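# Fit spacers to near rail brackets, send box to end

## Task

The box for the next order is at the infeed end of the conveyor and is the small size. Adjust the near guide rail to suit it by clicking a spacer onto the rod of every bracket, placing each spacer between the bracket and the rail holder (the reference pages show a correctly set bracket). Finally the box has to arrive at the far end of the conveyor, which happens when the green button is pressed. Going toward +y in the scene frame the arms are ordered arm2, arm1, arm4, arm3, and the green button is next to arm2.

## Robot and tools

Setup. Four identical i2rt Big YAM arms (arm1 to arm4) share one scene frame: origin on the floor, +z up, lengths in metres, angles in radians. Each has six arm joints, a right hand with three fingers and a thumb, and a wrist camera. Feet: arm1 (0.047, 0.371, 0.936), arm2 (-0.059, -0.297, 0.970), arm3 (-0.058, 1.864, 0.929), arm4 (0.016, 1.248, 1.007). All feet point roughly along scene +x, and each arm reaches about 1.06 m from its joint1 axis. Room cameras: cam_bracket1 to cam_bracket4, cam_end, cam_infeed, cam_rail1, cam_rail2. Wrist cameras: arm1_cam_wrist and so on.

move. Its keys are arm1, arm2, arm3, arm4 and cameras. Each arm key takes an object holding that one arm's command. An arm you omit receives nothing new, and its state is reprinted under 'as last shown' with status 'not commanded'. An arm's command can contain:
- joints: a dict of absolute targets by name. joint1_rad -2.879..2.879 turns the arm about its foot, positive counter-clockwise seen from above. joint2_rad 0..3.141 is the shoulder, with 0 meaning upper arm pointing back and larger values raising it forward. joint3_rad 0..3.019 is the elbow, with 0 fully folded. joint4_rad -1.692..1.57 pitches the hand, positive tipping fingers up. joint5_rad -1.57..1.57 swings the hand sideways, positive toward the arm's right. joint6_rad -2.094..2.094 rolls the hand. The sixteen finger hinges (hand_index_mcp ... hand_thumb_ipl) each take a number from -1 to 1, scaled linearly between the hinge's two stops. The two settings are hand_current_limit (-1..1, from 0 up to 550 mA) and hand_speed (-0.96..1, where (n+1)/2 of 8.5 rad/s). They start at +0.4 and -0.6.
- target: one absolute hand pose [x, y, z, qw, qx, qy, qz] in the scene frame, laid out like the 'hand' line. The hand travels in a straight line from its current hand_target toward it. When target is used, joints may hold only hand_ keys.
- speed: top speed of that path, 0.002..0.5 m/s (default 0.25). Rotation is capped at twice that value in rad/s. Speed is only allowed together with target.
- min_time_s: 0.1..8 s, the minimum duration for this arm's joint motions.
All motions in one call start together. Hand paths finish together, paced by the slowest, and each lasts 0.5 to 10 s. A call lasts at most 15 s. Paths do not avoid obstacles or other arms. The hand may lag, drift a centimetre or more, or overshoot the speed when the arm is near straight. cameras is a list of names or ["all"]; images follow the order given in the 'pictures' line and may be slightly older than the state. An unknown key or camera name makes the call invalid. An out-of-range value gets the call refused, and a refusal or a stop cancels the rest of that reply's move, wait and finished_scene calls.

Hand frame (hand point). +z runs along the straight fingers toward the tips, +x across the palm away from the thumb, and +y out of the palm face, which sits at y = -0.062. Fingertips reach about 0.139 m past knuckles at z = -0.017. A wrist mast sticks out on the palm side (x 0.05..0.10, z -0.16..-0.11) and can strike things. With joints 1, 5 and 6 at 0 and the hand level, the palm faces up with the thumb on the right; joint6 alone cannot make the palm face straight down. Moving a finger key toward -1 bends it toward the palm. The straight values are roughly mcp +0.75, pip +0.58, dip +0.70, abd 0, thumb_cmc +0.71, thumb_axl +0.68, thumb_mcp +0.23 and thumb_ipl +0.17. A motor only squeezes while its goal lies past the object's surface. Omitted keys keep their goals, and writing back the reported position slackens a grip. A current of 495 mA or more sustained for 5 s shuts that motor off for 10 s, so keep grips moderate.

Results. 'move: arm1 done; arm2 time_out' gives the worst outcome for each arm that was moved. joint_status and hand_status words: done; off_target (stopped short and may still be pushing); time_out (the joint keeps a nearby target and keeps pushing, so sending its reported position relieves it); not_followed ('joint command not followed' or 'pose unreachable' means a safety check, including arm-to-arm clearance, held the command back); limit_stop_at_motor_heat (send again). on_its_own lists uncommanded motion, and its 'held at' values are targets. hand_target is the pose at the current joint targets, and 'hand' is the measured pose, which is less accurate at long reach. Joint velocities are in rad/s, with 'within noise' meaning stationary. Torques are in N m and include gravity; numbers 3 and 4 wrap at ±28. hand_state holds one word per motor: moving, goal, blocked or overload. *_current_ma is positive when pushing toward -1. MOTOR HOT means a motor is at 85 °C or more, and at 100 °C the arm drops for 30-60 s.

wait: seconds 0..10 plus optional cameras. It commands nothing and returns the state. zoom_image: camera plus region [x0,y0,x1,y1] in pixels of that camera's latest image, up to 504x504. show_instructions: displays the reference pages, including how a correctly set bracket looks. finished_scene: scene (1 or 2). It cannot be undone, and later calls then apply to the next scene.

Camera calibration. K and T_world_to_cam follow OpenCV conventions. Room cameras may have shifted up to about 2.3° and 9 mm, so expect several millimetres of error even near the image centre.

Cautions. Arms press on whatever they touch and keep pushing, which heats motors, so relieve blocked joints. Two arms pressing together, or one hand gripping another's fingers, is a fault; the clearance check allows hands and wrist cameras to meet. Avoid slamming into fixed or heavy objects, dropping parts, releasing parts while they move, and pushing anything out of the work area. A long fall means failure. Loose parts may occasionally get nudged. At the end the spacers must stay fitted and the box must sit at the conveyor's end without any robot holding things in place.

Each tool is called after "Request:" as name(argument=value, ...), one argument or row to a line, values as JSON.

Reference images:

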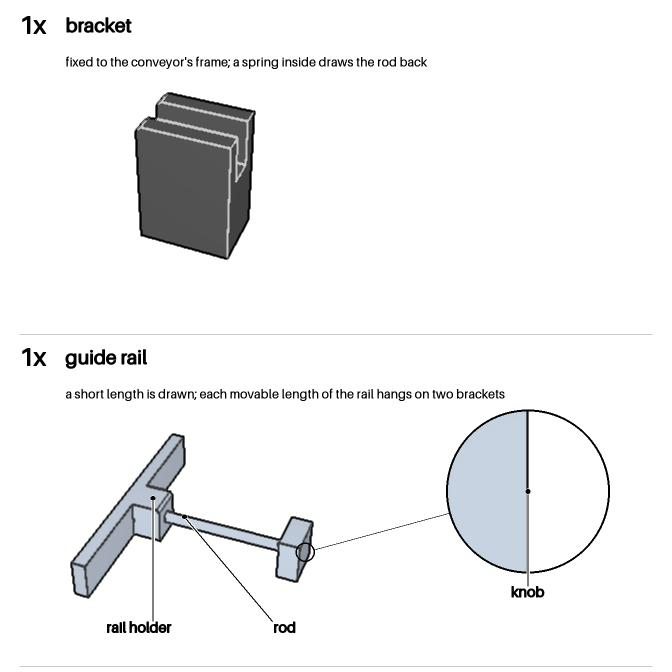

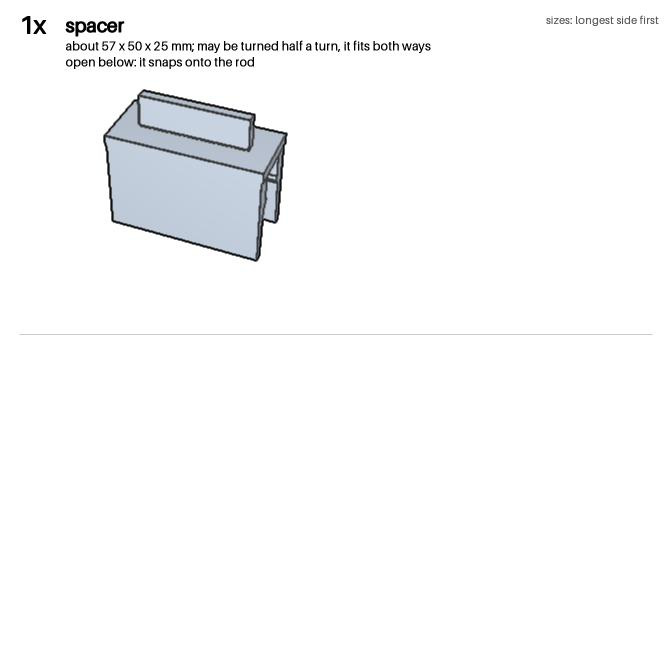

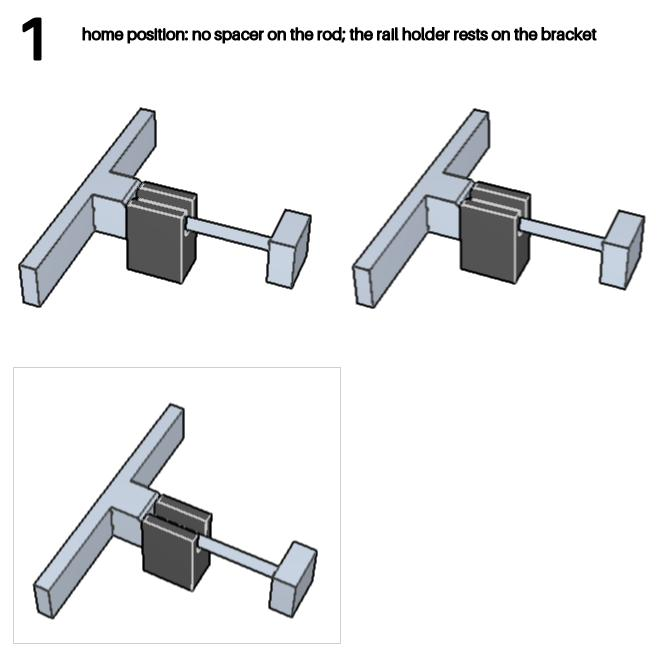

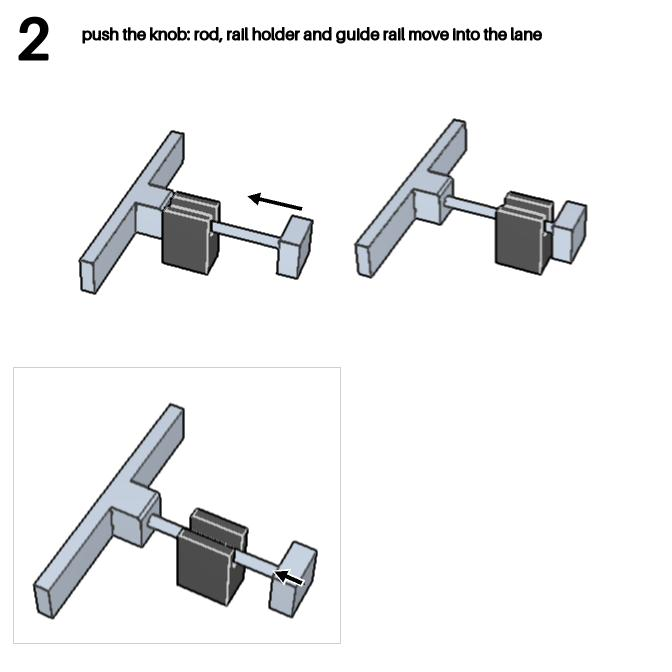

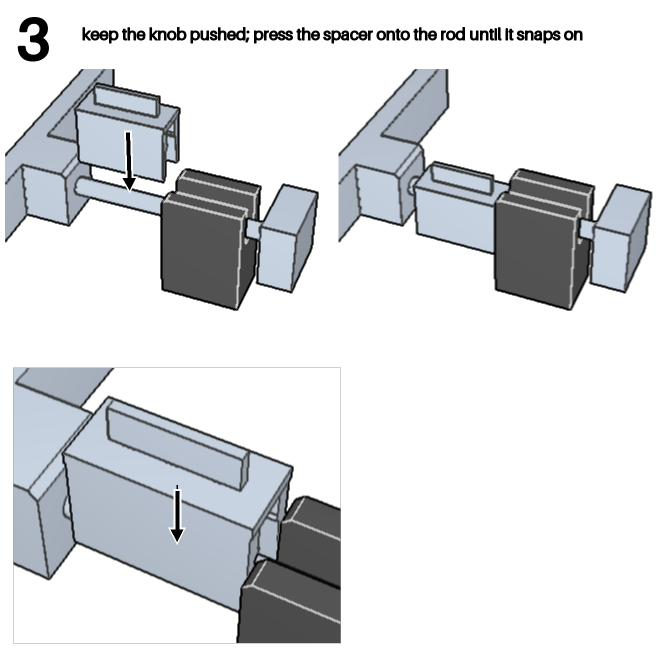

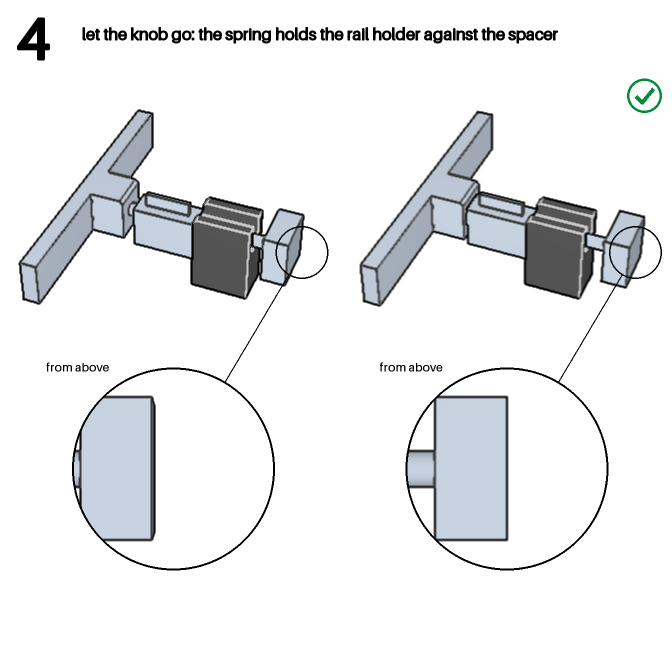

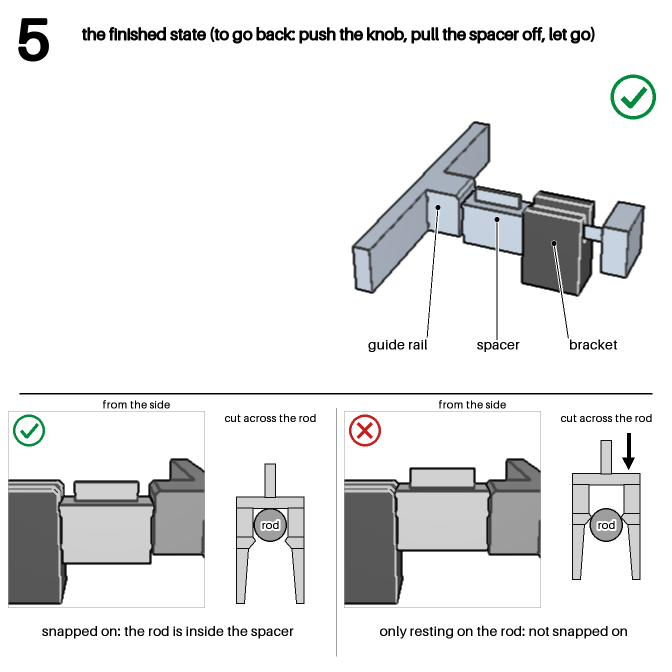

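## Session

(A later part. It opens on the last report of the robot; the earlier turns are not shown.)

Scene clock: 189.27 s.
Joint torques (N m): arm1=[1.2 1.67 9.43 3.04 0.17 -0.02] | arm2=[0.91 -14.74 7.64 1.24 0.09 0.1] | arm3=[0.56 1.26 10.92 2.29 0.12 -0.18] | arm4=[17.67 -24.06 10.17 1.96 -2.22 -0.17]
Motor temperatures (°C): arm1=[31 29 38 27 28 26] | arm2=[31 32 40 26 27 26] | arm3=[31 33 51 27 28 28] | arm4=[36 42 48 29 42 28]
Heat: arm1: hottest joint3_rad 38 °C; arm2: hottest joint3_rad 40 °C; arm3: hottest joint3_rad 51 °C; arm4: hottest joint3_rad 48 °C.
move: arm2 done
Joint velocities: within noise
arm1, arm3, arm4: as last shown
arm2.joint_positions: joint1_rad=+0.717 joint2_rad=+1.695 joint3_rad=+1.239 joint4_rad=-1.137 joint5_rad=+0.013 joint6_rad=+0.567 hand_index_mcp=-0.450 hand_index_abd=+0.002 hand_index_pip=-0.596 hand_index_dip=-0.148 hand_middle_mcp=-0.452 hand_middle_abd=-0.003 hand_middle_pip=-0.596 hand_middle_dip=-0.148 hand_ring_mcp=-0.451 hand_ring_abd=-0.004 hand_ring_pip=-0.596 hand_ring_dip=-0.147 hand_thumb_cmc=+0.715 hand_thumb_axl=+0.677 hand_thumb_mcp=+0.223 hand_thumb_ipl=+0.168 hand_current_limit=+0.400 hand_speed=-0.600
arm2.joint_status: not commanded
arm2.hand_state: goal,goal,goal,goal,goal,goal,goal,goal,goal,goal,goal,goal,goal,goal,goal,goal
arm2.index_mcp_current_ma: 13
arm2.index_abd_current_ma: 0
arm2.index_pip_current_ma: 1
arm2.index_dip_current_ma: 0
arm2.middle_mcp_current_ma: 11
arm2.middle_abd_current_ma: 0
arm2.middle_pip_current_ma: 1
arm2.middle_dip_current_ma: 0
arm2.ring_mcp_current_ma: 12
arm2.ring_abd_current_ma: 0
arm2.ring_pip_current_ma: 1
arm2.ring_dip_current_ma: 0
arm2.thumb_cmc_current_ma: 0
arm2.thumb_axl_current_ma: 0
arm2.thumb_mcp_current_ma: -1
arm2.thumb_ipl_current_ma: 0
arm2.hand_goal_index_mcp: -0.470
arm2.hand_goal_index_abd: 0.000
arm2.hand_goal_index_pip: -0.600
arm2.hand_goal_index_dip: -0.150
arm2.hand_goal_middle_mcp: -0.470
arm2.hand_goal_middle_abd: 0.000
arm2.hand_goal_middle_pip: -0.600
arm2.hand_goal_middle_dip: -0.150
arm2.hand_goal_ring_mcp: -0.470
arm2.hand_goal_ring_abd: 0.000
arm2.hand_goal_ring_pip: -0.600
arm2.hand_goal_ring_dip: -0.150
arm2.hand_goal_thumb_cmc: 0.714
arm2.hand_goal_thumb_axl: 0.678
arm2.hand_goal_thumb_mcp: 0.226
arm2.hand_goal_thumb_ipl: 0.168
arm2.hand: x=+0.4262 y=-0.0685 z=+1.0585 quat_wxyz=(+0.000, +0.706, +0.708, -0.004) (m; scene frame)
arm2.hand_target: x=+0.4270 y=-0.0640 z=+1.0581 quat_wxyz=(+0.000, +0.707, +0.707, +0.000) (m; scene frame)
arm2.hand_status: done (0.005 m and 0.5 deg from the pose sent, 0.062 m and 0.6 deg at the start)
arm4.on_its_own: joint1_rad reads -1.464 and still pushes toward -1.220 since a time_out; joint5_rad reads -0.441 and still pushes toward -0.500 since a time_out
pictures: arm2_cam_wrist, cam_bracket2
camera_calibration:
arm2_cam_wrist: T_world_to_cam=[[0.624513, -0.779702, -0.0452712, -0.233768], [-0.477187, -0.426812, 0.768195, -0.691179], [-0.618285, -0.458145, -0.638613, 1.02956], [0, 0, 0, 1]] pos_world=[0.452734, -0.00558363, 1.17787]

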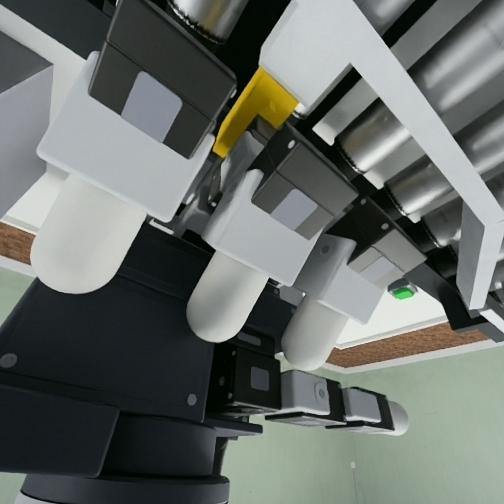

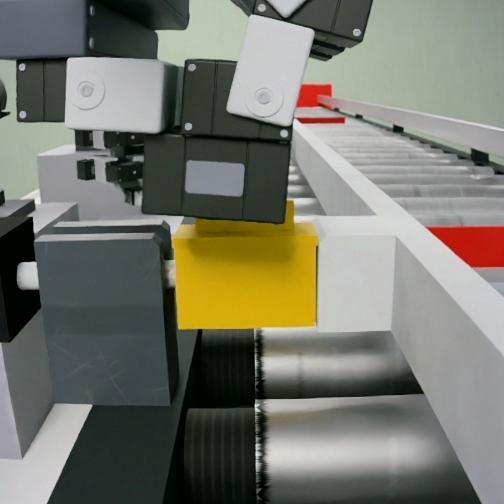

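Request:
move(
  arm2={"target":[0.4330,-0.0560,1.0600,0,0.7071,0.7071,0],"speed":0.06},
  cameras=["cam_bracket2"],
)

Scene clock: 196.17 s.
Joint torques (N m): arm1=[0.97 1.85 9.42 3.1 0.16 -0.03] | arm2=[1.26 -14.45 10.14 0.69 0.09 0.15] | arm3=[0.56 1.2 10.93 2.29 0.12 -0.18] | arm4=[17.44 -24.18 10.17 1.89 -2.18 -0.18]
Motor temperatures (°C): arm1=[31 29 38 27 28 26] | arm2=[31 32 40 26 27 26] | arm3=[31 33 51 27 28 28] | arm4=[36 42 49 29 43 28]
Heat: arm1: hottest joint3_rad 38 °C; arm2: hottest joint3_rad 40 °C; arm3: hottest joint3_rad 51 °C; arm4: hottest joint3_rad 49 °C.
move: arm2 off_target
Joint velocities: within noise
arm1, arm3, arm4: as last shown
arm2.joint_positions: joint1_rad=+0.722 joint2_rad=+1.704 joint3_rad=+1.239 joint4_rad=-1.137 joint5_rad=+0.013 joint6_rad=+0.567 hand_index_mcp=-0.450 hand_index_abd=+0.002 hand_index_pip=-0.596 hand_index_dip=-0.148 hand_middle_mcp=-0.470 hand_middle_abd=-0.003 hand_middle_pip=-0.596 hand_middle_dip=-0.148 hand_ring_mcp=-0.451 hand_ring_abd=-0.004 hand_ring_pip=-0.596 hand_ring_dip=-0.147 hand_thumb_cmc=+0.715 hand_thumb_axl=+0.677 hand_thumb_mcp=+0.223 hand_thumb_ipl=+0.168 hand_current_limit=+0.400 hand_speed=-0.600
arm2.joint_status: not commanded
arm2.hand_state: goal,goal,goal,goal,goal,goal,goal,goal,goal,goal,goal,goal,goal,goal,goal,goal
arm2.index_mcp_current_ma: 13
arm2.index_abd_current_ma: 0
arm2.index_pip_current_ma: 1
arm2.index_dip_current_ma: 0
arm2.middle_mcp_current_ma: 0
arm2.middle_abd_current_ma: 0
arm2.middle_pip_current_ma: 1
arm2.middle_dip_current_ma: 0
arm2.ring_mcp_current_ma: 12
arm2.ring_abd_current_ma: 0
arm2.ring_pip_current_ma: 1
arm2.ring_dip_current_ma: 0
arm2.thumb_cmc_current_ma: 0
arm2.thumb_axl_current_ma: 0
arm2.thumb_mcp_current_ma: -1
arm2.thumb_ipl_current_ma: 0
arm2.hand_goal_index_mcp: -0.470
arm2.hand_goal_index_abd: 0.000
arm2.hand_goal_index_pip: -0.600
arm2.hand_goal_index_dip: -0.150
arm2.hand_goal_middle_mcp: -0.470
arm2.hand_goal_middle_abd: 0.000
arm2.hand_goal_middle_pip: -0.600
arm2.hand_goal_middle_dip: -0.150
arm2.hand_goal_ring_mcp: -0.470
arm2.hand_goal_ring_abd: 0.000
arm2.hand_goal_ring_pip: -0.600
arm2.hand_goal_ring_dip: -0.150
arm2.hand_goal_thumb_cmc: 0.714
arm2.hand_goal_thumb_axl: 0.678
arm2.hand_goal_thumb_mcp: 0.226
arm2.hand_goal_thumb_ipl: 0.168
arm2.hand: x=+0.4246 y=-0.0663 z=+1.0536 quat_wxyz=(-0.001, +0.705, +0.710, -0.009) (m; scene frame)
arm2.hand_target: x=+0.4327 y=-0.0562 z=+1.0601 quat_wxyz=(+0.000, +0.707, +0.707, +0.000) (m; scene frame)
arm2.hand_status: off_target (0.015 m and 1.1 deg from the pose sent, 0.014 m and 0.5 deg at the start)
arm4.on_its_own: joint1_rad reads -1.464 and still pushes toward -1.220 since a time_out; joint5_rad reads -0.441 and still pushes toward -0.500 since a time_out
pictures: cam_bracket2

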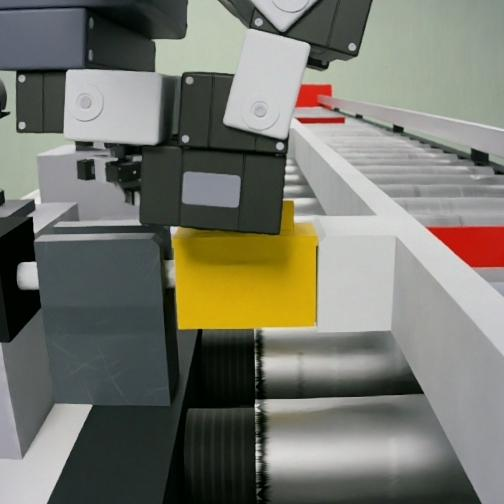

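Request:
move(
  arm2={"target":[0.4400,-0.0420,1.1000,0,0.7071,0.7071,0],"speed":0.1},
  cameras=[],
)

Request:
move(
  arm2={"target":[0.4310,-0.0610,1.0620,0,0.7071,0.7071,0],"speed":0.08},
  cameras=["cam_bracket2"],
)

Scene clock: 200.67 s.
Joint torques (N m): arm1=[1.08 1.73 9.44 3.03 0.17 -0.02] | arm2=[0.79 -15.74 11.84 0.29 0.13 0.18] | arm3=[0.56 1.26 10.92 2.3 0.12 -0.19] | arm4=[17.32 -23.77 10.18 1.89 -2.22 -0.18]
Motor temperatures (°C): arm1=[31 29 38 27 28 26] | arm2=[31 32 40 26 27 26] | arm3=[31 33 51 27 28 28] | arm4=[36 42 49 29 44 28]
Heat: arm1: hottest joint3_rad 38 °C; arm2: hottest joint3_rad 40 °C; arm3: hottest joint3_rad 51 °C; arm4: hottest joint3_rad 49 °C.
move: arm2 off_target
Joint velocities: within noise
arm1, arm3, arm4: as last shown
arm2.joint_positions: joint1_rad=+0.740 joint2_rad=+1.706 joint3_rad=+1.326 joint4_rad=-1.241 joint5_rad=+0.013 joint6_rad=+0.583 hand_index_mcp=-0.450 hand_index_abd=+0.002 hand_index_pip=-0.596 hand_index_dip=-0.148 hand_middle_mcp=-0.464 hand_middle_abd=-0.003 hand_middle_pip=-0.596 hand_middle_dip=-0.148 hand_ring_mcp=-0.451 hand_ring_abd=-0.004 hand_ring_pip=-0.596 hand_ring_dip=-0.147 hand_thumb_cmc=+0.715 hand_thumb_axl=+0.677 hand_thumb_mcp=+0.223 hand_thumb_ipl=+0.168 hand_current_limit=+0.400 hand_speed=-0.600
arm2.joint_status: not commanded
arm2.hand_state: goal,goal,goal,goal,goal,goal,goal,goal,goal,goal,goal,goal,goal,goal,goal,goal
arm2.index_mcp_current_ma: 13
arm2.index_abd_current_ma: 0
arm2.index_pip_current_ma: 1
arm2.index_dip_current_ma: 0
arm2.middle_mcp_current_ma: 1
arm2.middle_abd_current_ma: 0
arm2.middle_pip_current_ma: 1
arm2.middle_dip_current_ma: 0
arm2.ring_mcp_current_ma: 12
arm2.ring_abd_current_ma: 0
arm2.ring_pip_current_ma: 1
arm2.ring_dip_current_ma: 0
arm2.thumb_cmc_current_ma: 0
arm2.thumb_axl_current_ma: 0
arm2.thumb_mcp_current_ma: -1
arm2.thumb_ipl_current_ma: 0
arm2.hand_goal_index_mcp: -0.470
arm2.hand_goal_index_abd: 0.000
arm2.hand_goal_index_pip: -0.600
arm2.hand_goal_index_dip: -0.150
arm2.hand_goal_middle_mcp: -0.470
arm2.hand_goal_middle_abd: 0.000
arm2.hand_goal_middle_pip: -0.600
arm2.hand_goal_middle_dip: -0.150
arm2.hand_goal_ring_mcp: -0.470
arm2.hand_goal_ring_abd: 0.000
arm2.hand_goal_ring_pip: -0.600
arm2.hand_goal_ring_dip: -0.150
arm2.hand_goal_thumb_cmc: 0.714
arm2.hand_goal_thumb_axl: 0.678
arm2.hand_goal_thumb_mcp: 0.226
arm2.hand_goal_thumb_ipl: 0.168
arm2.hand: x=+0.4276 y=-0.0542 z=+1.0824 quat_wxyz=(-0.003, +0.704, +0.710, -0.018) (m; scene frame)
arm2.hand_target: x=+0.4392 y=-0.0424 z=+1.1002 quat_wxyz=(+0.000, +0.707, +0.707, +0.000) (m; scene frame)
arm2.hand_status: off_target (0.025 m and 2.2 deg from the pose sent, 0.055 m and 1.1 deg at the start)
arm4.on_its_own: joint1_rad reads -1.464 and still pushes toward -1.220 since a time_out; joint5_rad reads -0.441 and still pushes toward -0.500 since a time_out
pictures: none
No camera images: "cameras" was empty.

Scene clock: 201.90 s.
Joint torques (N m): arm1=[1.2 1.79 9.42 3.07 0.17 -0.03] | arm2=[0.21 -16.44 7.62 1.24 0.11 -0.08] | arm3=[0.56 1.26 10.93 2.29 0.12 -0.18] | arm4=[17.79 -24.35 10.19 1.91 -2.24 -0.17]
Motor temperatures (°C): arm1=[31 29 38 27 28 26] | arm2=[31 32 40 26 27 26] | arm3=[31 33 51 27 28 28] | arm4=[37 42 49 29 44 28]
Heat: arm1: hottest joint3_rad 38 °C; arm2: hottest joint3_rad 40 °C; arm3: hottest joint3_rad 51 °C; arm4: hottest joint3_rad 49 °C.
move: arm2 done
Joint velocities: within noise
arm1, arm3, arm4: as last shown
arm2.joint_positions: joint1_rad=+0.731 joint2_rad=+1.706 joint3_rad=+1.261 joint4_rad=-1.151 joint5_rad=+0.013 joint6_rad=+0.583 hand_index_mcp=-0.450 hand_index_abd=+0.002 hand_index_pip=-0.596 hand_index_dip=-0.148 hand_middle_mcp=-0.464 hand_middle_abd=-0.003 hand_middle_pip=-0.596 hand_middle_dip=-0.148 hand_ring_mcp=-0.451 hand_ring_abd=-0.004 hand_ring_pip=-0.596 hand_ring_dip=-0.147 hand_thumb_cmc=+0.715 hand_thumb_axl=+0.677 hand_thumb_mcp=+0.223 hand_thumb_ipl=+0.168 hand_current_limit=+0.400 hand_speed=-0.600
arm2.joint_status: not commanded
arm2.hand_state: goal,goal,goal,goal,goal,goal,goal,goal,goal,goal,goal,goal,goal,goal,goal,goal
arm2.index_mcp_current_ma: 12
arm2.index_abd_current_ma: 0
arm2.index_pip_current_ma: 1
arm2.index_dip_current_ma: 0
arm2.middle_mcp_current_ma: 1
arm2.middle_abd_current_ma: 0
arm2.middle_pip_current_ma: 1
arm2.middle_dip_current_ma: 0
arm2.ring_mcp_current_ma: 12
arm2.ring_abd_current_ma: 0
arm2.ring_pip_current_ma: 1
arm2.ring_dip_current_ma: 0
arm2.thumb_cmc_current_ma: 0
arm2.thumb_axl_current_ma: 0
arm2.thumb_mcp_current_ma: -1
arm2.thumb_ipl_current_ma: 0
arm2.hand_goal_index_mcp: -0.470
arm2.hand_goal_index_abd: 0.000
arm2.hand_goal_index_pip: -0.600
arm2.hand_goal_index_dip: -0.150
arm2.hand_goal_middle_mcp: -0.470
arm2.hand_goal_middle_abd: 0.000
arm2.hand_goal_middle_pip: -0.600
arm2.hand_goal_middle_dip: -0.150
arm2.hand_goal_ring_mcp: -0.470
arm2.hand_goal_ring_abd: 0.000
arm2.hand_goal_ring_pip: -0.600
arm2.hand_goal_ring_dip: -0.150
arm2.hand_goal_thumb_cmc: 0.714
arm2.hand_goal_thumb_axl: 0.678
arm2.hand_goal_thumb_mcp: 0.226
arm2.hand_goal_thumb_ipl: 0.168
arm2.hand: x=+0.4267 y=-0.0602 z=+1.0607 quat_wxyz=(+0.000, +0.707, +0.707, -0.006) (m; scene frame)
arm2.hand_target: x=+0.4311 y=-0.0610 z=+1.0622 quat_wxyz=(+0.000, +0.707, +0.707, +0.000) (m; scene frame)
arm2.hand_status: done (0.005 m and 0.7 deg from the pose sent, 0.022 m and 2.2 deg at the start)
arm4.on_its_own: joint1_rad reads -1.464 and still pushes toward -1.220 since a time_out; joint5_rad reads -0.441 and still pushes toward -0.500 since a time_out
pictures: cam_bracket2

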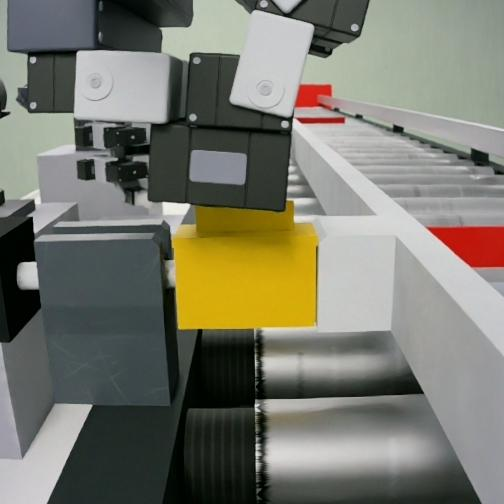

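Request:
move(
  arm2={"target":[0.4310,-0.0645,1.0050,0,0.7071,0.7071,0],"speed":0.06},
  cameras=["cam_bracket2","arm2_cam_wrist"],
)

Scene clock: 205.57 s.
Joint torques (N m): arm1=[1.14 1.85 9.4 3.11 0.17 -0.01] | arm2=[-0.67 -10.99 5.2 1.48 0.2 -0.14] | arm3=[0.5 1.2 10.92 2.29 0.12 -0.19] | arm4=[17.67 -24.12 10.24 1.88 -2.27 -0.17]
Motor temperatures (°C): arm1=[31 29 38 27 28 26] | arm2=[31 32 40 26 27 26] | arm3=[31 33 51 27 28 28] | arm4=[37 42 49 29 44 28]
Heat: arm1: hottest joint3_rad 38 °C; arm2: hottest joint3_rad 40 °C; arm3: hottest joint3_rad 51 °C; arm4: hottest joint3_rad 49 °C.
move: arm2 off_target
Joint velocities: within noise
arm1, arm3, arm4: as last shown
arm2.joint_positions: joint1_rad=+0.728 joint2_rad=+1.717 joint3_rad=+1.208 joint4_rad=-1.007 joint5_rad=+0.010 joint6_rad=+0.583 hand_index_mcp=-0.452 hand_index_abd=+0.002 hand_index_pip=-0.597 hand_index_dip=-0.148 hand_middle_mcp=-0.501 hand_middle_abd=-0.003 hand_middle_pip=-0.597 hand_middle_dip=-0.148 hand_ring_mcp=-0.453 hand_ring_abd=-0.003 hand_ring_pip=-0.596 hand_ring_dip=-0.148 hand_thumb_cmc=+0.715 hand_thumb_axl=+0.677 hand_thumb_mcp=+0.222 hand_thumb_ipl=+0.168 hand_current_limit=+0.400 hand_speed=-0.600
arm2.joint_status: not commanded
arm2.hand_state: goal,goal,goal,goal,blocked,goal,goal,goal,goal,goal,goal,goal,goal,goal,goal,goal
arm2.index_mcp_current_ma: 11
arm2.index_abd_current_ma: 0
arm2.index_pip_current_ma: 0
arm2.index_dip_current_ma: 0
arm2.middle_mcp_current_ma: -28
arm2.middle_abd_current_ma: 0
arm2.middle_pip_current_ma: 0
arm2.middle_dip_current_ma: 0
arm2.ring_mcp_current_ma: 10
arm2.ring_abd_current_ma: 0
arm2.ring_pip_current_ma: 1
arm2.ring_dip_current_ma: 0
arm2.thumb_cmc_current_ma: 0
arm2.thumb_axl_current_ma: 0
arm2.thumb_mcp_current_ma: -1
arm2.thumb_ipl_current_ma: 0
arm2.hand_goal_index_mcp: -0.470
arm2.hand_goal_index_abd: 0.000
arm2.hand_goal_index_pip: -0.600
arm2.hand_goal_index_dip: -0.150
arm2.hand_goal_middle_mcp: -0.470
arm2.hand_goal_middle_abd: 0.000
arm2.hand_goal_middle_pip: -0.600
arm2.hand_goal_middle_dip: -0.150
arm2.hand_goal_ring_mcp: -0.470
arm2.hand_goal_ring_abd: 0.000
arm2.hand_goal_ring_pip: -0.600
arm2.hand_goal_ring_dip: -0.150
arm2.hand_goal_thumb_cmc: 0.714
arm2.hand_goal_thumb_axl: 0.678
arm2.hand_goal_thumb_mcp: 0.226
arm2.hand_goal_thumb_ipl: 0.168
arm2.hand: x=+0.4376 y=-0.0539 z=+1.0427 quat_wxyz=(+0.006, +0.708, +0.706, +0.033) (m; scene frame)
arm2.hand_target: x=+0.4292 y=-0.0652 z=+1.0068 quat_wxyz=(+0.000, +0.707, +0.707, +0.000) (m; scene frame)
arm2.hand_status: off_target (0.040 m and 3.9 deg from the pose sent, 0.056 m and 0.7 deg at the start)
arm4.joint_positions: joint1_rad=-1.463 joint2_rad=+2.362 joint3_rad=+1.306 joint4_rad=+1.030 joint5_rad=-0.440 joint6_rad=+1.556 hand_index_mcp=-0.418 hand_index_abd=+0.001 hand_index_pip=-0.668 hand_index_dip=-0.172 hand_middle_mcp=-0.418 hand_middle_abd=+0.003 hand_middle_pip=-0.667 hand_middle_dip=-0.171 hand_ring_mcp=-0.418 hand_ring_abd=+0.187 hand_ring_pip=-0.667 hand_ring_dip=-0.172 hand_thumb_cmc=+0.715 hand_thumb_axl=+0.677 hand_thumb_mcp=-0.441 hand_thumb_ipl=-0.153 hand_current_limit=+0.400 hand_speed=-0.600
arm4.on_its_own: joint1_rad reads -1.463 and still pushes toward -1.220 since a time_out; joint5_rad reads -0.440 and still pushes toward -0.500 since a time_out
arm4.hand: x=+0.2034 y=+0.4765 z=+0.9895 quat_wxyz=(+0.299, +0.647, -0.308, +0.630) (m; scene frame)
pictures: arm2_cam_wrist, cam_bracket2
camera_calibration:
arm2_cam_wrist: T_world_to_cam=[[0.623708, -0.780564, -0.0413352, -0.233983], [-0.525554, -0.457913, 0.717014, -0.59452], [-0.578603, -0.425484, -0.695832, 1.0772], [0, 0, 0, 1]] pos_world=[0.456757, 0.00345508, 1.16616]

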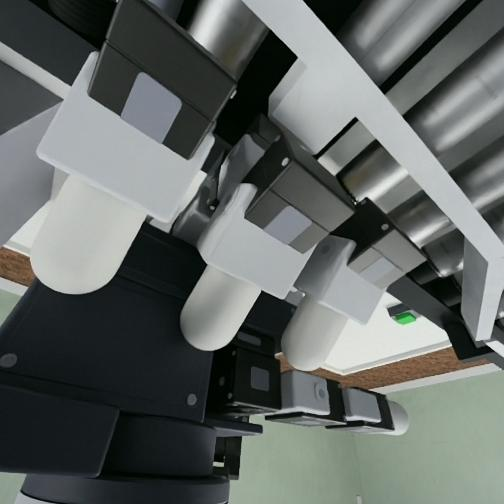

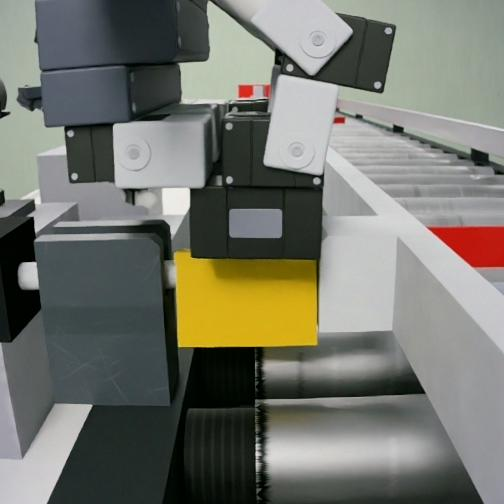

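Request:
move(
  arm2={"target":[0.4300,-0.0550,1.1800,0,0.7071,0.7071,0],"speed":0.1},
  cameras=["cam_bracket2","cam_bracket1"],
)

Request:
zoom_image(
  camera="cam_bracket2",
  region=[60, 60, 400, 400],
)

Scene clock: 210.00 s.
Joint torques (N m): arm1=[1.32 1.9 9.39 3.07 0.17 -0.03] | arm2=[0.85 -16.97 12.52 0.23 0.16 0.14] | arm3=[0.56 1.26 10.92 2.29 0.11 -0.18] | arm4=[17.73 -24.18 10.17 1.87 -2.24 -0.2]
Motor temperatures (°C): arm1=[31 29 38 27 28 26] | arm2=[31 32 40 26 27 26] | arm3=[31 33 51 27 28 28] | arm4=[37 42 49 29 45 28]
Heat: arm1: hottest joint3_rad 38 °C; arm2: hottest joint3_rad 40 °C; arm3: hottest joint3_rad 51 °C; arm4: hottest joint3_rad 49 °C.
move: arm2 off_target
Joint velocities: within noise
arm1.joint_positions: joint1_rad=+0.110 joint2_rad=+0.598 joint3_rad=+1.449 joint4_rad=-1.223 joint5_rad=+0.065 joint6_rad=+1.114 hand_index_mcp=+0.755 hand_index_abd=+0.001 hand_index_pip=+0.577 hand_index_dip=+0.696 hand_middle_mcp=+0.755 hand_middle_abd=+0.001 hand_middle_pip=+0.577 hand_middle_dip=+0.696 hand_ring_mcp=+0.755 hand_ring_abd=+0.001 hand_ring_pip=+0.577 hand_ring_dip=+0.696 hand_thumb_cmc=+0.715 hand_thumb_axl=+0.677 hand_thumb_mcp=+0.226 hand_thumb_ipl=+0.168 hand_current_limit=+0.400 hand_speed=-0.600
arm1.joint_status: not commanded
arm1.hand_state: goal,goal,goal,goal,goal,goal,goal,goal,goal,goal,goal,goal,goal,goal,goal,goal
arm1.index_mcp_current_ma: 0
arm1.index_abd_current_ma: 0
arm1.index_pip_current_ma: 0
arm1.index_dip_current_ma: 0
arm1.middle_mcp_current_ma: 0
arm1.middle_abd_current_ma: 0
arm1.middle_pip_current_ma: 0
arm1.middle_dip_current_ma: 0
arm1.ring_mcp_current_ma: 0
arm1.ring_abd_current_ma: 0
arm1.ring_pip_current_ma: 0
arm1.ring_dip_current_ma: 0
arm1.thumb_cmc_current_ma: 0
arm1.thumb_axl_current_ma: 0
arm1.thumb_mcp_current_ma: 0
arm1.thumb_ipl_current_ma: 0
arm1.hand_goal_index_mcp: 0.754
arm1.hand_goal_index_abd: 0.000
arm1.hand_goal_index_pip: 0.576
arm1.hand_goal_index_dip: 0.696
arm1.hand_goal_middle_mcp: 0.754
arm1.hand_goal_middle_abd: 0.000
arm1.hand_goal_middle_pip: 0.576
arm1.hand_goal_middle_dip: 0.696
arm1.hand_goal_ring_mcp: 0.754
arm1.hand_goal_ring_abd: 0.000
arm1.hand_goal_ring_pip: 0.576
arm1.hand_goal_ring_dip: 0.696
arm1.hand_goal_thumb_cmc: 0.714
arm1.hand_goal_thumb_axl: 0.678
arm1.hand_goal_thumb_mcp: 0.226
arm1.hand_goal_thumb_ipl: 0.168
arm1.hand: x=+0.2953 y=+0.3082 z=+1.5484 quat_wxyz=(+0.110, +0.796, +0.230, +0.550) (m; scene frame)
arm1.hand_target: x=+0.2915 y=+0.3076 z=+1.5571 quat_wxyz=(+0.111, +0.790, +0.228, +0.558) (m; scene frame)
arm1.hand_status: not commanded
arm2.joint_positions: joint1_rad=+0.730 joint2_rad=+1.639 joint3_rad=+1.429 joint4_rad=-1.433 joint5_rad=+0.010 joint6_rad=+0.582 hand_index_mcp=-0.452 hand_index_abd=+0.002 hand_index_pip=-0.597 hand_index_dip=-0.148 hand_middle_mcp=-0.464 hand_middle_abd=-0.003 hand_middle_pip=-0.597 hand_middle_dip=-0.148 hand_ring_mcp=-0.453 hand_ring_abd=-0.003 hand_ring_pip=-0.596 hand_ring_dip=-0.148 hand_thumb_cmc=+0.715 hand_thumb_axl=+0.677 hand_thumb_mcp=+0.222 hand_thumb_ipl=+0.168 hand_current_limit=+0.400 hand_speed=-0.600
arm2.joint_status: not commanded
arm2.hand_state: goal,goal,goal,goal,goal,goal,goal,goal,goal,goal,goal,goal,goal,goal,goal,goal
arm2.index_mcp_current_ma: 11
arm2.index_abd_current_ma: 0
arm2.index_pip_current_ma: 0
arm2.index_dip_current_ma: 0
arm2.middle_mcp_current_ma: 1
arm2.middle_abd_current_ma: 0
arm2.middle_pip_current_ma: 0
arm2.middle_dip_current_ma: 0
arm2.ring_mcp_current_ma: 10
arm2.ring_abd_current_ma: 0
arm2.ring_pip_current_ma: 1
arm2.ring_dip_current_ma: 0
arm2.thumb_cmc_current_ma: 0
arm2.thumb_axl_current_ma: 0
arm2.thumb_mcp_current_ma: -1
arm2.thumb_ipl_current_ma: 0
arm2.hand_goal_index_mcp: -0.470
arm2.hand_goal_index_abd: 0.000
arm2.hand_goal_index_pip: -0.600
arm2.hand_goal_index_dip: -0.150
arm2.hand_goal_middle_mcp: -0.470
arm2.hand_goal_middle_abd: 0.000
arm2.hand_goal_middle_pip: -0.600
arm2.hand_goal_middle_dip: -0.150
arm2.hand_goal_ring_mcp: -0.470
arm2.hand_goal_ring_abd: 0.000
arm2.hand_goal_ring_pip: -0.600
arm2.hand_goal_ring_dip: -0.150
arm2.hand_goal_thumb_cmc: 0.714
arm2.hand_goal_thumb_axl: 0.678
arm2.hand_goal_thumb_mcp: 0.226
arm2.hand_goal_thumb_ipl: 0.168
arm2.hand: x=+0.4198 y=-0.0661 z=+1.1499 quat_wxyz=(-0.006, +0.706, +0.707, -0.029) (m; scene frame)
arm2.hand_target: x=+0.4289 y=-0.0557 z=+1.1801 quat_wxyz=(+0.000, +0.707, +0.707, +0.000) (m; scene frame)
arm2.hand_status: off_target (0.034 m and 3.4 deg from the pose sent, 0.138 m and 3.9 deg at the start)
arm3.joint_positions: joint1_rad=+0.097 joint2_rad=+0.626 joint3_rad=+1.384 joint4_rad=-1.142 joint5_rad=+0.002 joint6_rad=+1.151 hand_index_mcp=+0.755 hand_index_abd=+0.001 hand_index_pip=+0.577 hand_index_dip=+0.696 hand_middle_mcp=+0.755 hand_middle_abd=+0.001 hand_middle_pip=+0.577 hand_middle_dip=+0.696 hand_ring_mcp=+0.755 hand_ring_abd=+0.001 hand_ring_pip=+0.577 hand_ring_dip=+0.696 hand_thumb_cmc=+0.714 hand_thumb_axl=+0.677 hand_thumb_mcp=+0.226 hand_thumb_ipl=+0.168 hand_current_limit=+0.400 hand_speed=-0.600
arm3.joint_status: not commanded
arm3.hand_state: goal,goal,goal,goal,goal,goal,goal,goal,goal,goal,goal,goal,goal,goal,goal,goal
arm3.index_mcp_current_ma: 0
arm3.index_abd_current_ma: 0
arm3.index_pip_current_ma: 0
arm3.index_dip_current_ma: 0
arm3.middle_mcp_current_ma: 0
arm3.middle_abd_current_ma: 0
arm3.middle_pip_current_ma: 0
arm3.middle_dip_current_ma: 0
arm3.ring_mcp_current_ma: 0
arm3.ring_abd_current_ma: 0
arm3.ring_pip_current_ma: 0
arm3.ring_dip_current_ma: 0
arm3.thumb_cmc_current_ma: 0
arm3.thumb_axl_current_ma: 0
arm3.thumb_mcp_current_ma: 0
arm3.thumb_ipl_current_ma: 0
arm3.hand_goal_index_mcp: 0.754
arm3.hand_goal_index_abd: 0.000
arm3.hand_goal_index_pip: 0.576
arm3.hand_goal_index_dip: 0.696
arm3.hand_goal_middle_mcp: 0.754
arm3.hand_goal_middle_abd: 0.000
arm3.hand_goal_middle_pip: 0.576
arm3.hand_goal_middle_dip: 0.696
arm3.hand_goal_ring_mcp: 0.754
arm3.hand_goal_ring_abd: 0.000
arm3.hand_goal_ring_pip: 0.576
arm3.hand_goal_ring_dip: 0.696
arm3.hand_goal_thumb_cmc: 0.714
arm3.hand_goal_thumb_axl: 0.678
arm3.hand_goal_thumb_mcp: 0.226
arm3.hand_goal_thumb_ipl: 0.168
arm3.hand: x=+0.2119 y=+1.7808 z=+1.5186 quat_wxyz=(+0.103, +0.808, +0.184, +0.549) (m; scene frame)
arm3.hand_target: x=+0.2077 y=+1.7805 z=+1.5314 quat_wxyz=(+0.105, +0.801, +0.183, +0.561) (m; scene frame)
arm3.hand_status: not commanded
arm4: as last shown
arm4.on_its_own: joint1_rad reads -1.463 and still pushes toward -1.220 since a time_out; joint5_rad reads -0.440 and still pushes toward -0.500 since a time_out
arm4.hand_target: x=+0.4025 y=+0.5338 z=+0.9976 quat_wxyz=(+0.204, +0.676, -0.204, +0.678) (m; scene frame)
pictures: cam_bracket1, cam_bracket2

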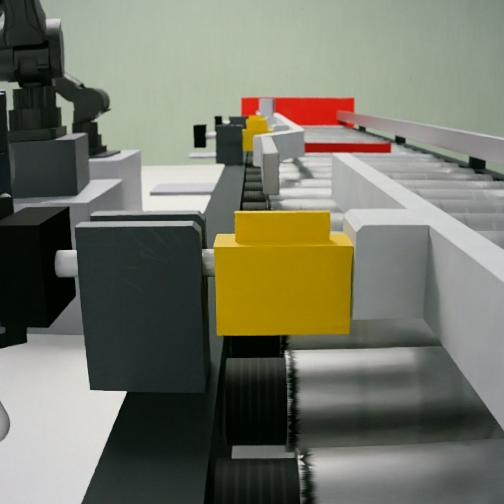

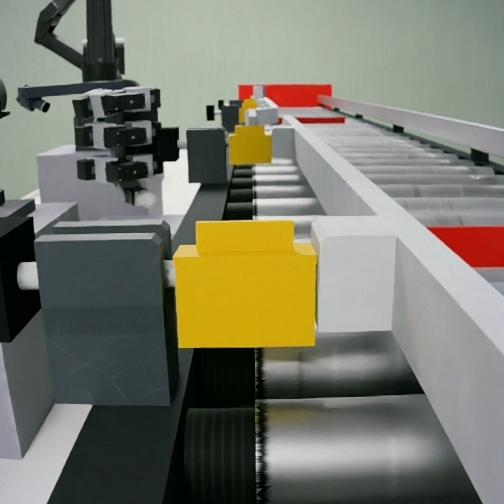

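Scaled by 1.482 from the camera's 504x504 image, which has a finer 720x720 frame.

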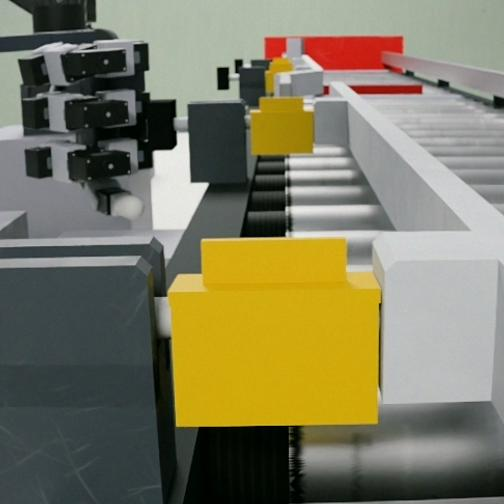

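Request:
zoom_image(
  camera="cam_bracket1",
  region=[180, 180, 380, 380],
)

Request:
zoom_image(
  camera="cam_bracket2",
  region=[150, 190, 350, 390],
)

Scaled by 2.520 from the camera's 504x504 image, which has a finer 720x720 frame.

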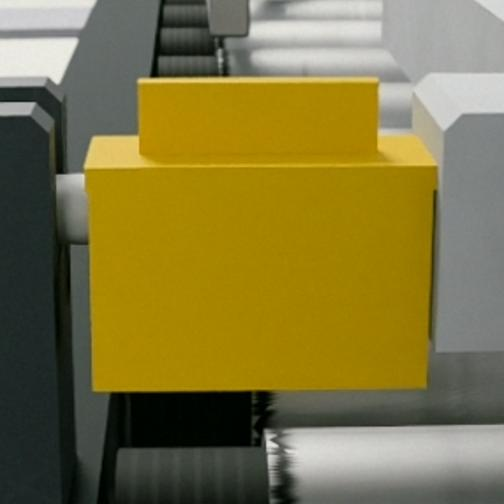

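Scaled by 2.520 from the camera's 504x504 image, which has a finer 720x720 frame.

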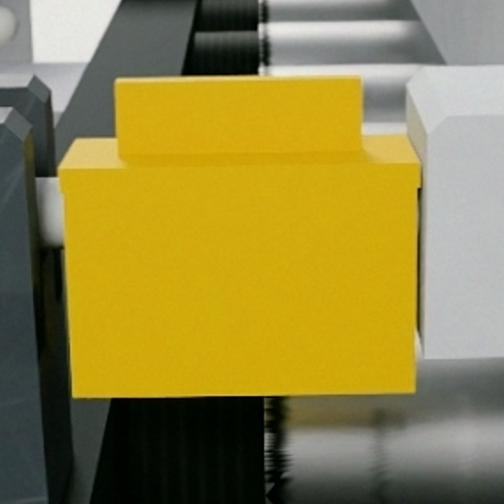

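Request:
move(
  arm2={"target":[0.3300,-0.2000,1.2000,0,0.7071,0.7071,0],"speed":0.2},
  arm4={"joints":{"joint1_rad":-1.62},"min_time_s":4},
  cameras=["cam_bracket2","cam_bracket1"],
)

Request:
zoom_image(
  camera="cam_bracket2",
  region=[0, 100, 400, 500],
)

Request:
move(
  arm2={"target":[0.2800,-0.4200,1.2000,0,0.8192,0.5736,0],"speed":0.3,"joints":{"hand_index_mcp":0.754,"hand_middle_mcp":0.754,"hand_ring_mcp":0.754,"hand_index_pip":0.577,"hand_middle_pip":0.577,"hand_ring_pip":0.577,"hand_index_dip":0.696,"hand_middle_dip":0.696,"hand_ring_dip":0.696}},
  arm4={"target":[0.05,0.75,1.10,0.2706,0.6533,-0.2706,0.6533],"speed":0.15},
  cameras=["cam_infeed","arm2_cam_wrist"],
)

Scene clock: 233.30 s.
Joint torques (N m): arm1=[1.08 1.73 9.43 3.08 0.16 -0.02] | arm2=[0.09 -9.41 8.44 0.32 0.17 -0.24] | arm3=[0.56 1.2 10.92 2.3 0.12 -0.18] | arm4=[-0.09 -24.76 8.81 2.04 -0.02 -0.17]
Motor temperatures (°C): arm1=[31 29 38 27 28 26] | arm2=[31 32 44 26 27 26] | arm3=[31 33 51 27 28 28] | arm4=[37 42 49 29 45 28]
Heat: arm1: hottest joint3_rad 38 °C; arm2: hottest joint3_rad 44 °C; arm3: hottest joint3_rad 51 °C; arm4: hottest joint3_rad 49 °C.
move: arm2 done; arm4 done
Joint velocities: within noise
arm1, arm3: as last shown
arm2.joint_positions: joint1_rad=+0.551 joint2_rad=+1.218 joint3_rad=+1.115 joint4_rad=-1.481 joint5_rad=+0.013 joint6_rad=+0.410 hand_index_mcp=-0.452 hand_index_abd=+0.002 hand_index_pip=-0.597 hand_index_dip=-0.148 hand_middle_mcp=-0.464 hand_middle_abd=-0.003 hand_middle_pip=-0.597 hand_middle_dip=-0.148 hand_ring_mcp=-0.453 hand_ring_abd=-0.003 hand_ring_pip=-0.596 hand_ring_dip=-0.148 hand_thumb_cmc=+0.715 hand_thumb_axl=+0.677 hand_thumb_mcp=+0.222 hand_thumb_ipl=+0.168 hand_current_limit=+0.400 hand_speed=-0.600
arm2.joint_status: not commanded
arm2.hand_state: goal,goal,goal,goal,goal,goal,goal,goal,goal,goal,goal,goal,goal,goal,goal,goal
arm2.index_mcp_current_ma: 11
arm2.index_abd_current_ma: 0
arm2.index_pip_current_ma: 0
arm2.index_dip_current_ma: 0
arm2.middle_mcp_current_ma: 2
arm2.middle_abd_current_ma: 0
arm2.middle_pip_current_ma: 0
arm2.middle_dip_current_ma: 0
arm2.ring_mcp_current_ma: 10
arm2.ring_abd_current_ma: 0
arm2.ring_pip_current_ma: 1
arm2.ring_dip_current_ma: 0
arm2.thumb_cmc_current_ma: 0
arm2.thumb_axl_current_ma: 0
arm2.thumb_mcp_current_ma: -1
arm2.thumb_ipl_current_ma: 0
arm2.hand_goal_index_mcp: -0.470
arm2.hand_goal_index_abd: 0.000
arm2.hand_goal_index_pip: -0.600
arm2.hand_goal_index_dip: -0.150
arm2.hand_goal_middle_mcp: -0.470
arm2.hand_goal_middle_abd: 0.000
arm2.hand_goal_middle_pip: -0.600
arm2.hand_goal_middle_dip: -0.150
arm2.hand_goal_ring_mcp: -0.470
arm2.hand_goal_ring_abd: 0.000
arm2.hand_goal_ring_pip: -0.600
arm2.hand_goal_ring_dip: -0.150
arm2.hand_goal_thumb_cmc: 0.714
arm2.hand_goal_thumb_axl: 0.678
arm2.hand_goal_thumb_mcp: 0.226
arm2.hand_goal_thumb_ipl: 0.168
arm2.hand: x=+0.3309 y=-0.1971 z=+1.1965 quat_wxyz=(+0.000, +0.710, +0.704, -0.001) (m; scene frame)
arm2.hand_target: x=+0.3300 y=-0.1999 z=+1.2000 quat_wxyz=(+0.000, +0.707, +0.707, +0.000) (m; scene frame)
arm2.hand_status: done (0.005 m and 0.5 deg from the pose sent, 0.169 m and 3.4 deg at the start)
arm4.joint_positions: joint1_rad=-1.610 joint2_rad=+2.366 joint3_rad=+1.327 joint4_rad=+1.027 joint5_rad=-0.499 joint6_rad=+1.556 hand_index_mcp=-0.419 hand_index_abd=+0.001 hand_index_pip=-0.668 hand_index_dip=-0.172 hand_middle_mcp=-0.418 hand_middle_abd=+0.003 hand_middle_pip=-0.667 hand_middle_dip=-0.171 hand_ring_mcp=-0.418 hand_ring_abd=+0.187 hand_ring_pip=-0.667 hand_ring_dip=-0.172 hand_thumb_cmc=+0.714 hand_thumb_axl=+0.679 hand_thumb_mcp=-0.441 hand_thumb_ipl=-0.153 hand_current_limit=+0.400 hand_speed=-0.600
arm4.joint_status: all done
arm4.hand_state: goal,goal,goal,goal,goal,goal,goal,goal,goal,overload,goal,goal,goal,goal,goal,goal
arm4.index_mcp_current_ma: 4
arm4.index_abd_current_ma: 1
arm4.index_pip_current_ma: 6
arm4.index_dip_current_ma: 6
arm4.middle_mcp_current_ma: 5
arm4.middle_abd_current_ma: 6
arm4.middle_pip_current_ma: 6
arm4.middle_dip_current_ma: 7
arm4.ring_mcp_current_ma: 4
arm4.ring_abd_current_ma: 0
arm4.ring_pip_current_ma: 7
arm4.ring_dip_current_ma: 6
arm4.thumb_cmc_current_ma: 1
arm4.thumb_axl_current_ma: 2
arm4.thumb_mcp_current_ma: 29
arm4.thumb_ipl_current_ma: 11
arm4.hand_goal_index_mcp: -0.420
arm4.hand_goal_index_abd: 0.000
arm4.hand_goal_index_pip: -0.670
arm4.hand_goal_index_dip: -0.174
arm4.hand_goal_middle_mcp: -0.420
arm4.hand_goal_middle_abd: 0.000
arm4.hand_goal_middle_pip: -0.670
arm4.hand_goal_middle_dip: -0.174
arm4.hand_goal_ring_mcp: -0.420
arm4.hand_goal_ring_abd: 0.000
arm4.hand_goal_ring_pip: -0.670
arm4.hand_goal_ring_dip: -0.174
arm4.hand_goal_thumb_cmc: 0.714
arm4.hand_goal_thumb_axl: 0.678
arm4.hand_goal_thumb_mcp: -0.448
arm4.hand_goal_thumb_ipl: -0.156
arm4.on_its_own: joint5_rad moved -0.058 to your old target -0.500
arm4.hand: x=+0.1006 y=+0.4519 z=+0.9944 quat_wxyz=(+0.330, +0.630, -0.333, +0.619) (m; scene frame)
arm4.hand_target: x=+0.0941 y=+0.4399 z=+0.9962 quat_wxyz=(+0.334, +0.624, -0.335, +0.623) (m; scene frame)
arm4.hand_status: not commanded
pictures: cam_bracket1, cam_bracket2

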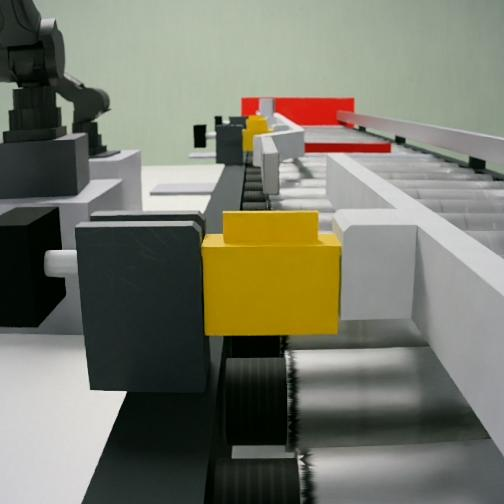

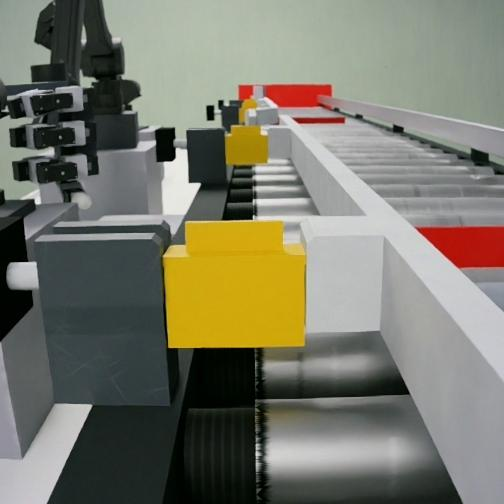

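Scaled by 1.260 from the camera's 504x504 image, which has a finer 720x720 frame.

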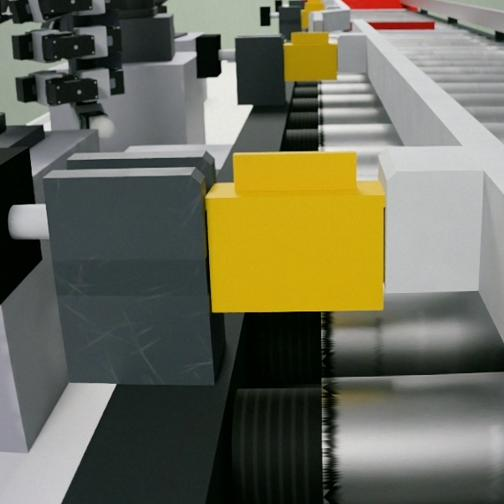

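Scene clock: 236.33 s.
Joint torques (N m): arm1=[1.14 1.9 9.43 3.07 0.17 -0.04] | arm2=[0.44 -7.18 8.64 0.4 0.11 -0.14] | arm3=[0.56 1.26 10.93 2.29 0.11 -0.19] | arm4=[-0.09 -13.92 2.77 2.8 0 -0.18]
Motor temperatures (°C): arm1=[31 29 39 27 28 26] | arm2=[31 32 43 26 27 26] | arm3=[31 33 51 27 28 28] | arm4=[37 42 49 29 43 28]
Heat: arm1: hottest joint3_rad 39 °C; arm2: hottest joint3_rad 43 °C; arm3: hottest joint3_rad 51 °C; arm4: hottest joint3_rad 49 °C.
move: arm2 done; arm4 done
Joint velocities: within noise
arm1, arm3: as last shown
arm2.joint_positions: joint1_rad=-0.081 joint2_rad=+1.069 joint3_rad=+1.009 joint4_rad=-1.521 joint5_rad=+0.017 joint6_rad=+0.128 hand_index_mcp=+0.749 hand_index_abd=+0.002 hand_index_pip=+0.575 hand_index_dip=+0.694 hand_middle_mcp=+0.749 hand_middle_abd=-0.003 hand_middle_pip=+0.575 hand_middle_dip=+0.693 hand_ring_mcp=+0.749 hand_ring_abd=-0.003 hand_ring_pip=+0.575 hand_ring_dip=+0.693 hand_thumb_cmc=+0.715 hand_thumb_axl=+0.677 hand_thumb_mcp=+0.222 hand_thumb_ipl=+0.168 hand_current_limit=+0.400 hand_speed=-0.600
arm2.joint_status: all done
arm2.hand_state: goal,goal,goal,goal,goal,goal,goal,goal,goal,goal,goal,goal,goal,goal,goal,goal
arm2.index_mcp_current_ma: -1
arm2.index_abd_current_ma: 0
arm2.index_pip_current_ma: 0
arm2.index_dip_current_ma: 0
arm2.middle_mcp_current_ma: -1
arm2.middle_abd_current_ma: 0
arm2.middle_pip_current_ma: 0
arm2.middle_dip_current_ma: 0
arm2.ring_mcp_current_ma: -1
arm2.ring_abd_current_ma: 0
arm2.ring_pip_current_ma: 0
arm2.ring_dip_current_ma: 0
arm2.thumb_cmc_current_ma: 0
arm2.thumb_axl_current_ma: 0
arm2.thumb_mcp_current_ma: -1
arm2.thumb_ipl_current_ma: 0
arm2.hand_goal_index_mcp: 0.754
arm2.hand_goal_index_abd: 0.000
arm2.hand_goal_index_pip: 0.578
arm2.hand_goal_index_dip: 0.696
arm2.hand_goal_middle_mcp: 0.754
arm2.hand_goal_middle_abd: 0.000
arm2.hand_goal_middle_pip: 0.578
arm2.hand_goal_middle_dip: 0.696
arm2.hand_goal_ring_mcp: 0.754
arm2.hand_goal_ring_abd: 0.000
arm2.hand_goal_ring_pip: 0.578
arm2.hand_goal_ring_dip: 0.696
arm2.hand_goal_thumb_cmc: 0.714
arm2.hand_goal_thumb_axl: 0.678
arm2.hand_goal_thumb_mcp: 0.226
arm2.hand_goal_thumb_ipl: 0.168
arm2.hand: x=+0.2817 y=-0.4185 z=+1.1946 quat_wxyz=(-0.003, +0.821, +0.570, -0.003) (m; scene frame)
arm2.hand_target: x=+0.2799 y=-0.4200 z=+1.1998 quat_wxyz=(+0.000, +0.819, +0.573, +0.000) (m; scene frame)
arm2.hand_status: done (0.006 m and 0.7 deg from the pose sent, 0.229 m and 19.6 deg at the start)
arm4.joint_positions: joint1_rad=-1.782 joint2_rad=+1.763 joint3_rad=+0.414 joint4_rad=+1.339 joint5_rad=-0.873 joint6_rad=+1.556 hand_index_mcp=-0.419 hand_index_abd=+0.001 hand_index_pip=-0.668 hand_index_dip=-0.172 hand_middle_mcp=-0.418 hand_middle_abd=+0.003 hand_middle_pip=-0.667 hand_middle_dip=-0.171 hand_ring_mcp=-0.418 hand_ring_abd=+0.187 hand_ring_pip=-0.667 hand_ring_dip=-0.172 hand_thumb_cmc=+0.714 hand_thumb_axl=+0.679 hand_thumb_mcp=-0.441 hand_thumb_ipl=-0.153 hand_current_limit=+0.400 hand_speed=-0.600
arm4.joint_status: not commanded
arm4.hand_state: goal,goal,goal,goal,goal,goal,goal,goal,goal,overload,goal,goal,goal,goal,goal,goal
arm4.index_mcp_current_ma: 4
arm4.index_abd_current_ma: 1
arm4.index_pip_current_ma: 6
arm4.index_dip_current_ma: 6
arm4.middle_mcp_current_ma: 5
arm4.middle_abd_current_ma: 6
arm4.middle_pip_current_ma: 6
arm4.middle_dip_current_ma: 7
arm4.ring_mcp_current_ma: 4
arm4.ring_abd_current_ma: 0
arm4.ring_pip_current_ma: 7
arm4.ring_dip_current_ma: 6
arm4.thumb_cmc_current_ma: 1
arm4.thumb_axl_current_ma: 2
arm4.thumb_mcp_current_ma: 29
arm4.thumb_ipl_current_ma: 11
arm4.hand_goal_index_mcp: -0.420
arm4.hand_goal_index_abd: 0.000
arm4.hand_goal_index_pip: -0.670
arm4.hand_goal_index_dip: -0.174
arm4.hand_goal_middle_mcp: -0.420
arm4.hand_goal_middle_abd: 0.000
arm4.hand_goal_middle_pip: -0.670
arm4.hand_goal_middle_dip: -0.174
arm4.hand_goal_ring_mcp: -0.420
arm4.hand_goal_ring_abd: 0.000
arm4.hand_goal_ring_pip: -0.670
arm4.hand_goal_ring_dip: -0.174
arm4.hand_goal_thumb_cmc: 0.714
arm4.hand_goal_thumb_axl: 0.678
arm4.hand_goal_thumb_mcp: -0.448
arm4.hand_goal_thumb_ipl: -0.156
arm4.hand: x=+0.0559 y=+0.7474 z=+1.0959 quat_wxyz=(+0.266, +0.658, -0.268, +0.652) (m; scene frame)
arm4.hand_target: x=+0.0501 y=+0.7500 z=+1.0998 quat_wxyz=(+0.271, +0.653, -0.271, +0.653) (m; scene frame)
arm4.hand_status: done (0.008 m and 0.8 deg from the pose sent, 0.320 m and 11.0 deg at the start)
pictures: arm2_cam_wrist, cam_infeed
camera_calibration:
arm2_cam_wrist: T_world_to_cam=[[0.310699, -0.949124, -0.0512877, -0.385565], [-0.596436, -0.23669, 0.766969, -0.899479], [-0.740088, -0.207707, -0.639631, 1.00711], [0, 0, 0, 1]] pos_world=[0.328663, -0.369663, 1.31428]

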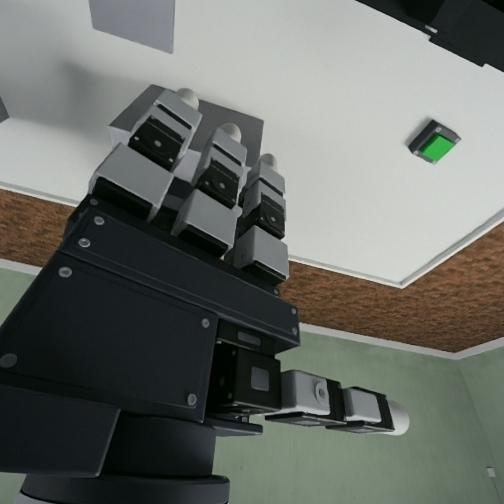

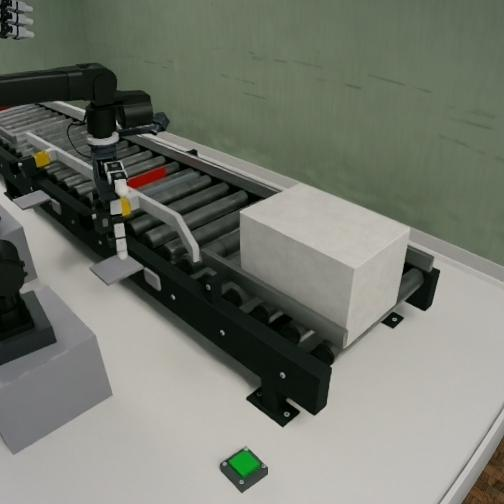

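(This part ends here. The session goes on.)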